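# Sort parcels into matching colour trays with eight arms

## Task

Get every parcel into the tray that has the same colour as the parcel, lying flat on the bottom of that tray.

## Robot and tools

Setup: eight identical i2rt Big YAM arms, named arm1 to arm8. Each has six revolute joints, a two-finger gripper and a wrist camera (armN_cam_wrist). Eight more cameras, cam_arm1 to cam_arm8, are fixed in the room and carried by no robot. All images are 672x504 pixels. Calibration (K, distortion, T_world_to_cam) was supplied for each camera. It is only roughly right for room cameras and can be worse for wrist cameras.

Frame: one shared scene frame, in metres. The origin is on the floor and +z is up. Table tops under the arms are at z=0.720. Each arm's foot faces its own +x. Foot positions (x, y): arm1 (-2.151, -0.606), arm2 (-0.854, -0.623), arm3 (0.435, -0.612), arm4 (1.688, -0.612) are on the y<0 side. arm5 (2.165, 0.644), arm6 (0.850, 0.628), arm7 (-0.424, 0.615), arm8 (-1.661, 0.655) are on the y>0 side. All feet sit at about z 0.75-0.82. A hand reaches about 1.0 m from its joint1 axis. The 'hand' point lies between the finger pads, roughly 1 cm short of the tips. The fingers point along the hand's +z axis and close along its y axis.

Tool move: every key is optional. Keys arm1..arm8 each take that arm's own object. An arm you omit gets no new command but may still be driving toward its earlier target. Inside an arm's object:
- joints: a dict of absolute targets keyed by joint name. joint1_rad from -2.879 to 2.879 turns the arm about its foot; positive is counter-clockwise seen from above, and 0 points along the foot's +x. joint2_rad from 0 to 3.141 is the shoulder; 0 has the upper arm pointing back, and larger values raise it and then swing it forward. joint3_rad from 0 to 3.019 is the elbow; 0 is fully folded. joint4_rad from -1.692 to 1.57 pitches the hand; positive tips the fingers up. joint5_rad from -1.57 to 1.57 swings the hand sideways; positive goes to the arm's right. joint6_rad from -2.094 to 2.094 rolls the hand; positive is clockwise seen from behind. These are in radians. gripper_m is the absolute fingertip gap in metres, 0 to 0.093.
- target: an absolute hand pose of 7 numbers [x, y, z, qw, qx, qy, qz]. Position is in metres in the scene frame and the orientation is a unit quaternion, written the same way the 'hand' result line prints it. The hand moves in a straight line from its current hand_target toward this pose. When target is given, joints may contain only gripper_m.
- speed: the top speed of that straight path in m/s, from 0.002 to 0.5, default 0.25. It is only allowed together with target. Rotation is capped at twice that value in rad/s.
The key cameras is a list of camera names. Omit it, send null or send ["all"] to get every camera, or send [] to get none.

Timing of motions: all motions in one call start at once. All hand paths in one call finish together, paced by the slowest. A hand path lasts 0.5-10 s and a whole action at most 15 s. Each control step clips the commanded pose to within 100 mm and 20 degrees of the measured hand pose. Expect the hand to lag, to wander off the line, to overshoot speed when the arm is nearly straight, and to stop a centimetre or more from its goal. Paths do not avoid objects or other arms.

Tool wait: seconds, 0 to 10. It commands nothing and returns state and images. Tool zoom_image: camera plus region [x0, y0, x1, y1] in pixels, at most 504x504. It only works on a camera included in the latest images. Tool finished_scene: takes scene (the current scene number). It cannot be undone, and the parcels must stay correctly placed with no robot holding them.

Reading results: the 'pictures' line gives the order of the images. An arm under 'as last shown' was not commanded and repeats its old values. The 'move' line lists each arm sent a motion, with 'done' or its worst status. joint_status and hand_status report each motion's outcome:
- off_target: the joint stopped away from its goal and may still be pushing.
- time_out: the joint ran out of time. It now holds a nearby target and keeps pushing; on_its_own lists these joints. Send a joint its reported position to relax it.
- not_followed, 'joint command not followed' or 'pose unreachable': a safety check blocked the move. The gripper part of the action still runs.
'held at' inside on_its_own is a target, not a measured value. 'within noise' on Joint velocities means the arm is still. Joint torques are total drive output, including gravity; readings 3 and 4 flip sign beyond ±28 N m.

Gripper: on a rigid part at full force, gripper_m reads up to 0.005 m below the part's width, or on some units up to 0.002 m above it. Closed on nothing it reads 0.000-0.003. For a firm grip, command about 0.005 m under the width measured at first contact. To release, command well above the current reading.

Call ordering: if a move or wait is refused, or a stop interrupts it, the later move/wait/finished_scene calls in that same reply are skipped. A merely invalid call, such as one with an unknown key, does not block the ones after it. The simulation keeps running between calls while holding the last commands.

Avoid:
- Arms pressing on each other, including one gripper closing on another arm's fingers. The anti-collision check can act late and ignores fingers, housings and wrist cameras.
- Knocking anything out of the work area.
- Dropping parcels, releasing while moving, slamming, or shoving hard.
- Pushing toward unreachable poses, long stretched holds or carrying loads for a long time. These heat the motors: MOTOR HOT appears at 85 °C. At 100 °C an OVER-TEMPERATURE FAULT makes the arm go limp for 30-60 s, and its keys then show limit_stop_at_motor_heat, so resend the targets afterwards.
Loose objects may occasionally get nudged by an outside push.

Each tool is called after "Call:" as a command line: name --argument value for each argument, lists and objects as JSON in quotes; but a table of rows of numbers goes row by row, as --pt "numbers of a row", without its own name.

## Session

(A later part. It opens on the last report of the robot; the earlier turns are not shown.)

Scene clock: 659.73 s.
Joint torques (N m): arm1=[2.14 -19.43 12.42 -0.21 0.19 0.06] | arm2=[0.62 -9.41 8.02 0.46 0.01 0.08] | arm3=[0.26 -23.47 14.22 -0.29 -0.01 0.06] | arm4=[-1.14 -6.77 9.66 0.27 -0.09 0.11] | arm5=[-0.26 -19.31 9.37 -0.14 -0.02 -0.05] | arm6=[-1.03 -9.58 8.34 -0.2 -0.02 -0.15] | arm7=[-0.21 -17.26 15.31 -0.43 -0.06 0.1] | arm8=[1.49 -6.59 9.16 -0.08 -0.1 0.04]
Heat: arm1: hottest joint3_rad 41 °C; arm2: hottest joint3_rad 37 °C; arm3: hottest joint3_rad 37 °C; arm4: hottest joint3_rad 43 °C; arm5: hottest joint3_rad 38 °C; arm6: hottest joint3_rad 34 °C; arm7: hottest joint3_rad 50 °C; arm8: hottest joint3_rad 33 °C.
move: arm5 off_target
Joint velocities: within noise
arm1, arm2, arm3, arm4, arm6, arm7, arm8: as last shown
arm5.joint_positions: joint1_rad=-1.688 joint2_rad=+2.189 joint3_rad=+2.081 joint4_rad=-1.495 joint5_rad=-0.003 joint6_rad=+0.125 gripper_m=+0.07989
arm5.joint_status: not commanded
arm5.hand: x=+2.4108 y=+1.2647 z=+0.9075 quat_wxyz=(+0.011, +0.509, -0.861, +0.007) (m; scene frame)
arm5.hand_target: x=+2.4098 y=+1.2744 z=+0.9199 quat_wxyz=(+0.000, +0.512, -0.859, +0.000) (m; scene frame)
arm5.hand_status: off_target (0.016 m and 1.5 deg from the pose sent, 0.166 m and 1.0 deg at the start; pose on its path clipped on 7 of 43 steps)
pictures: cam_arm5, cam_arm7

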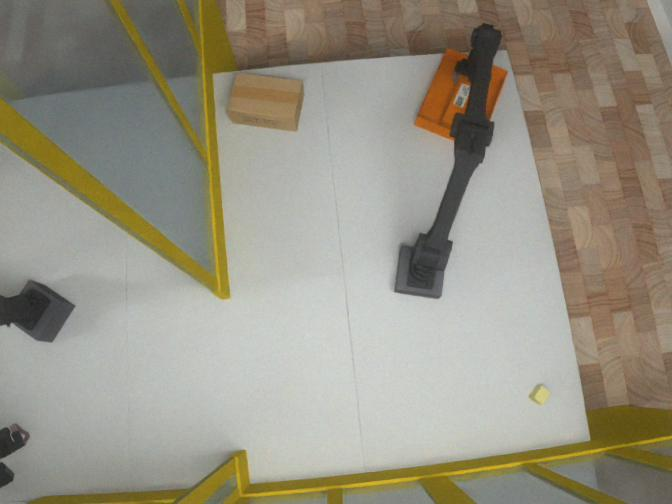

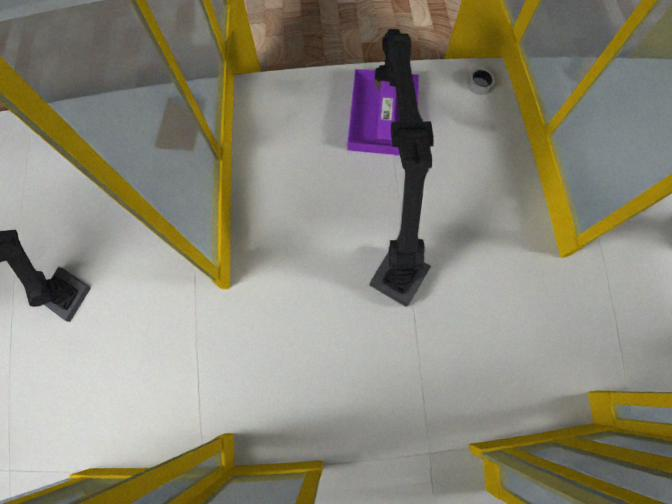

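Call:
move --arm7 '{"joints":{"joint1_rad":1.7}}' --arm1 '{"joints":{"joint1_rad":-1.1}}' --arm3 '{"joints":{"joint1_rad":2.55}}' --cameras '["cam_arm1","cam_arm3","cam_arm7"]'

Call:
zoom_image --camera "cam_arm7" --region '[320, 50, 440, 170]'

Call:
zoom_image --camera "cam_arm1" --region '[100, 320, 250, 470]'

Call:
zoom_image --camera "cam_arm3" --region '[190, 340, 310, 470]'

Scene clock: 672.90 s.
Joint torques (N m): arm1=[1.96 -19.55 12.41 -0.17 0.13 0.03] | arm2=[0.62 -9.41 8.03 0.46 0.02 0.08] | arm3=[-0.26 -23.59 14.16 -0.32 -0.09 0.07] | arm4=[-1.14 -6.83 9.66 0.28 -0.08 0.11] | arm5=[-0.26 -18.55 9.44 -0.02 -0.06 -0.06] | arm6=[-1.03 -9.47 8.35 -0.18 -0.01 -0.15] | arm7=[-0.85 -17.14 14.98 -0.35 -0.11 0.11] | arm8=[1.49 -6.42 9.25 0.05 -0.08 0.02]
Heat: arm1: hottest joint3_rad 41 °C; arm2: hottest joint3_rad 37 °C; arm3: hottest joint3_rad 38 °C; arm4: hottest joint3_rad 43 °C; arm5: hottest joint3_rad 39 °C; arm6: hottest joint3_rad 34 °C; arm7: hottest joint3_rad 51 °C; arm8: hottest joint3_rad 33 °C.
move: arm1 done; arm3 done; arm7 done
Joint velocities: within noise
arm1.joint_positions: joint1_rad=-1.107 joint2_rad=+2.195 joint3_rad=+2.273 joint4_rad=-1.673 joint5_rad=+0.006 joint6_rad=+0.254 gripper_m=+0.07989
arm1.joint_status: all done
arm1.hand: x=-2.1263 y=-1.2767 z=+0.9551 quat_wxyz=(+0.006, -0.778, -0.628, -0.003) (m; scene frame)
arm1.hand_target: x=-2.1216 y=-1.2854 z=+0.9614 quat_wxyz=(-0.001, -0.778, -0.628, +0.003) (m; scene frame)
arm1.hand_status: not commanded
arm2, arm4, arm5, arm6, arm8: as last shown
arm3.joint_positions: joint1_rad=+2.547 joint2_rad=+2.143 joint3_rad=+2.130 joint4_rad=-1.596 joint5_rad=+0.004 joint6_rad=-0.170 gripper_m=+0.07997
arm3.joint_status: all done
arm3.hand: x=+0.6683 y=-1.2261 z=+0.9111 quat_wxyz=(-0.015, +0.495, +0.869, +0.015) (m; scene frame)
arm3.hand_target: x=+0.6739 y=-1.2361 z=+0.9318 quat_wxyz=(+0.002, +0.498, +0.867, +0.000) (m; scene frame)
arm3.hand_status: not commanded
arm5.hand: x=+2.4108 y=+1.2646 z=+0.9075 quat_wxyz=(+0.011, +0.509, -0.861, +0.007) (m; scene frame)
arm7.joint_positions: joint1_rad=+1.707 joint2_rad=+2.097 joint3_rad=+1.971 joint4_rad=-1.489 joint5_rad=+0.002 joint6_rad=+0.163 gripper_m=+0.07994
arm7.joint_status: all done
arm7.hand: x=-0.1147 y=+1.1734 z=+0.9309 quat_wxyz=(+0.017, +0.437, -0.899, +0.012) (m; scene frame)
arm7.hand_target: x=-0.1042 y=+1.1836 z=+0.9499 quat_wxyz=(+0.000, +0.434, -0.901, -0.001) (m; scene frame)
arm7.hand_status: not commanded
pictures: cam_arm1, cam_arm3, cam_arm7

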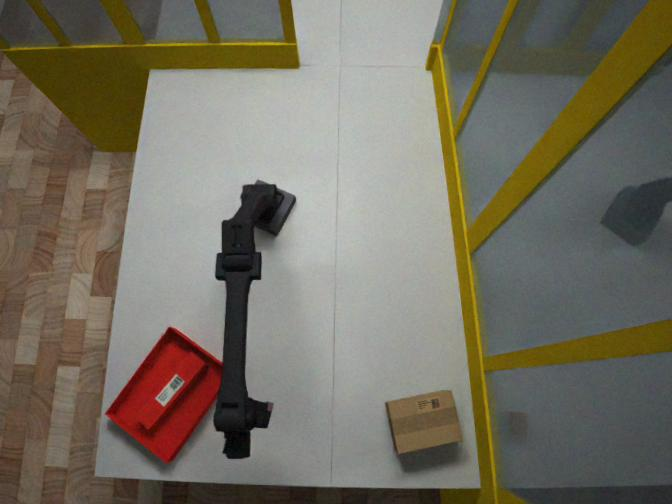

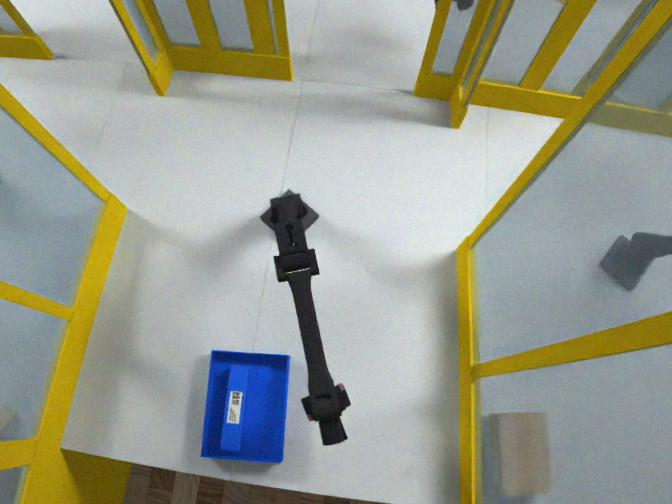

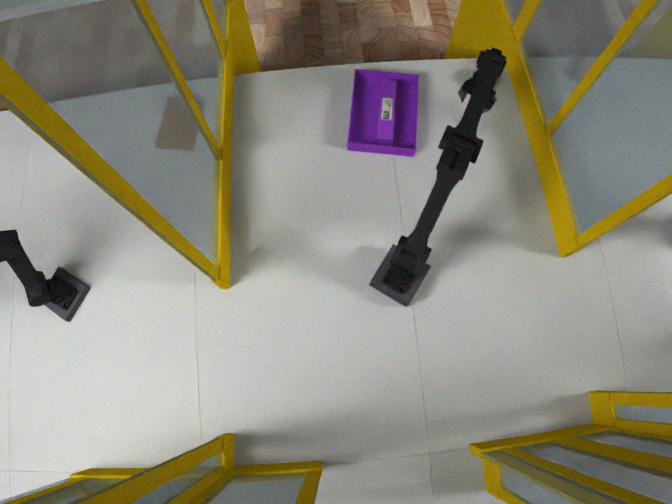

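Scaled by 4.200.

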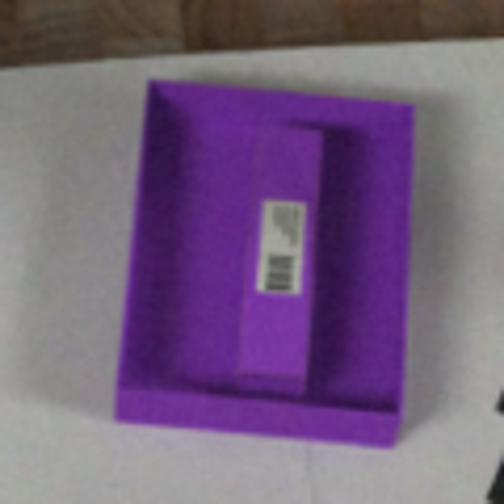

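Scaled by 3.360.

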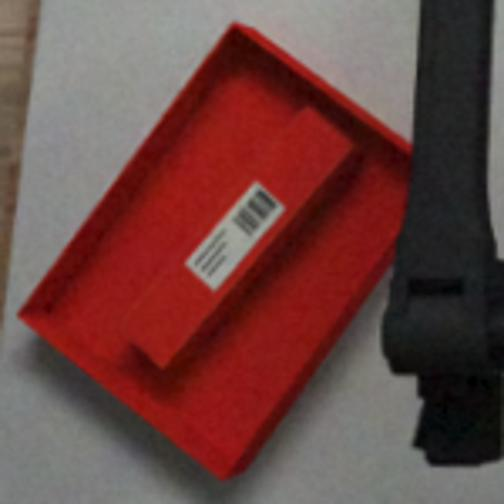

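Scaled by 3.877.

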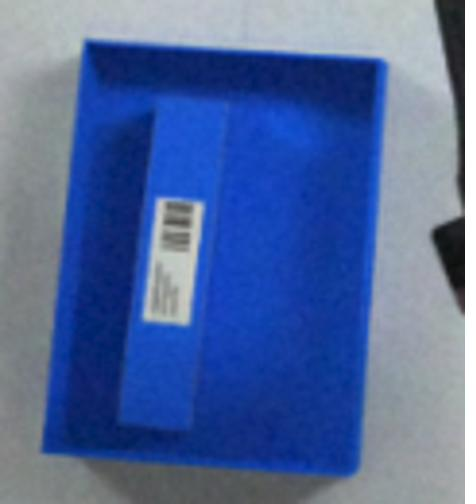

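All flat.

Call:
finished_scene --scene 1

The scene is finished: the task was done.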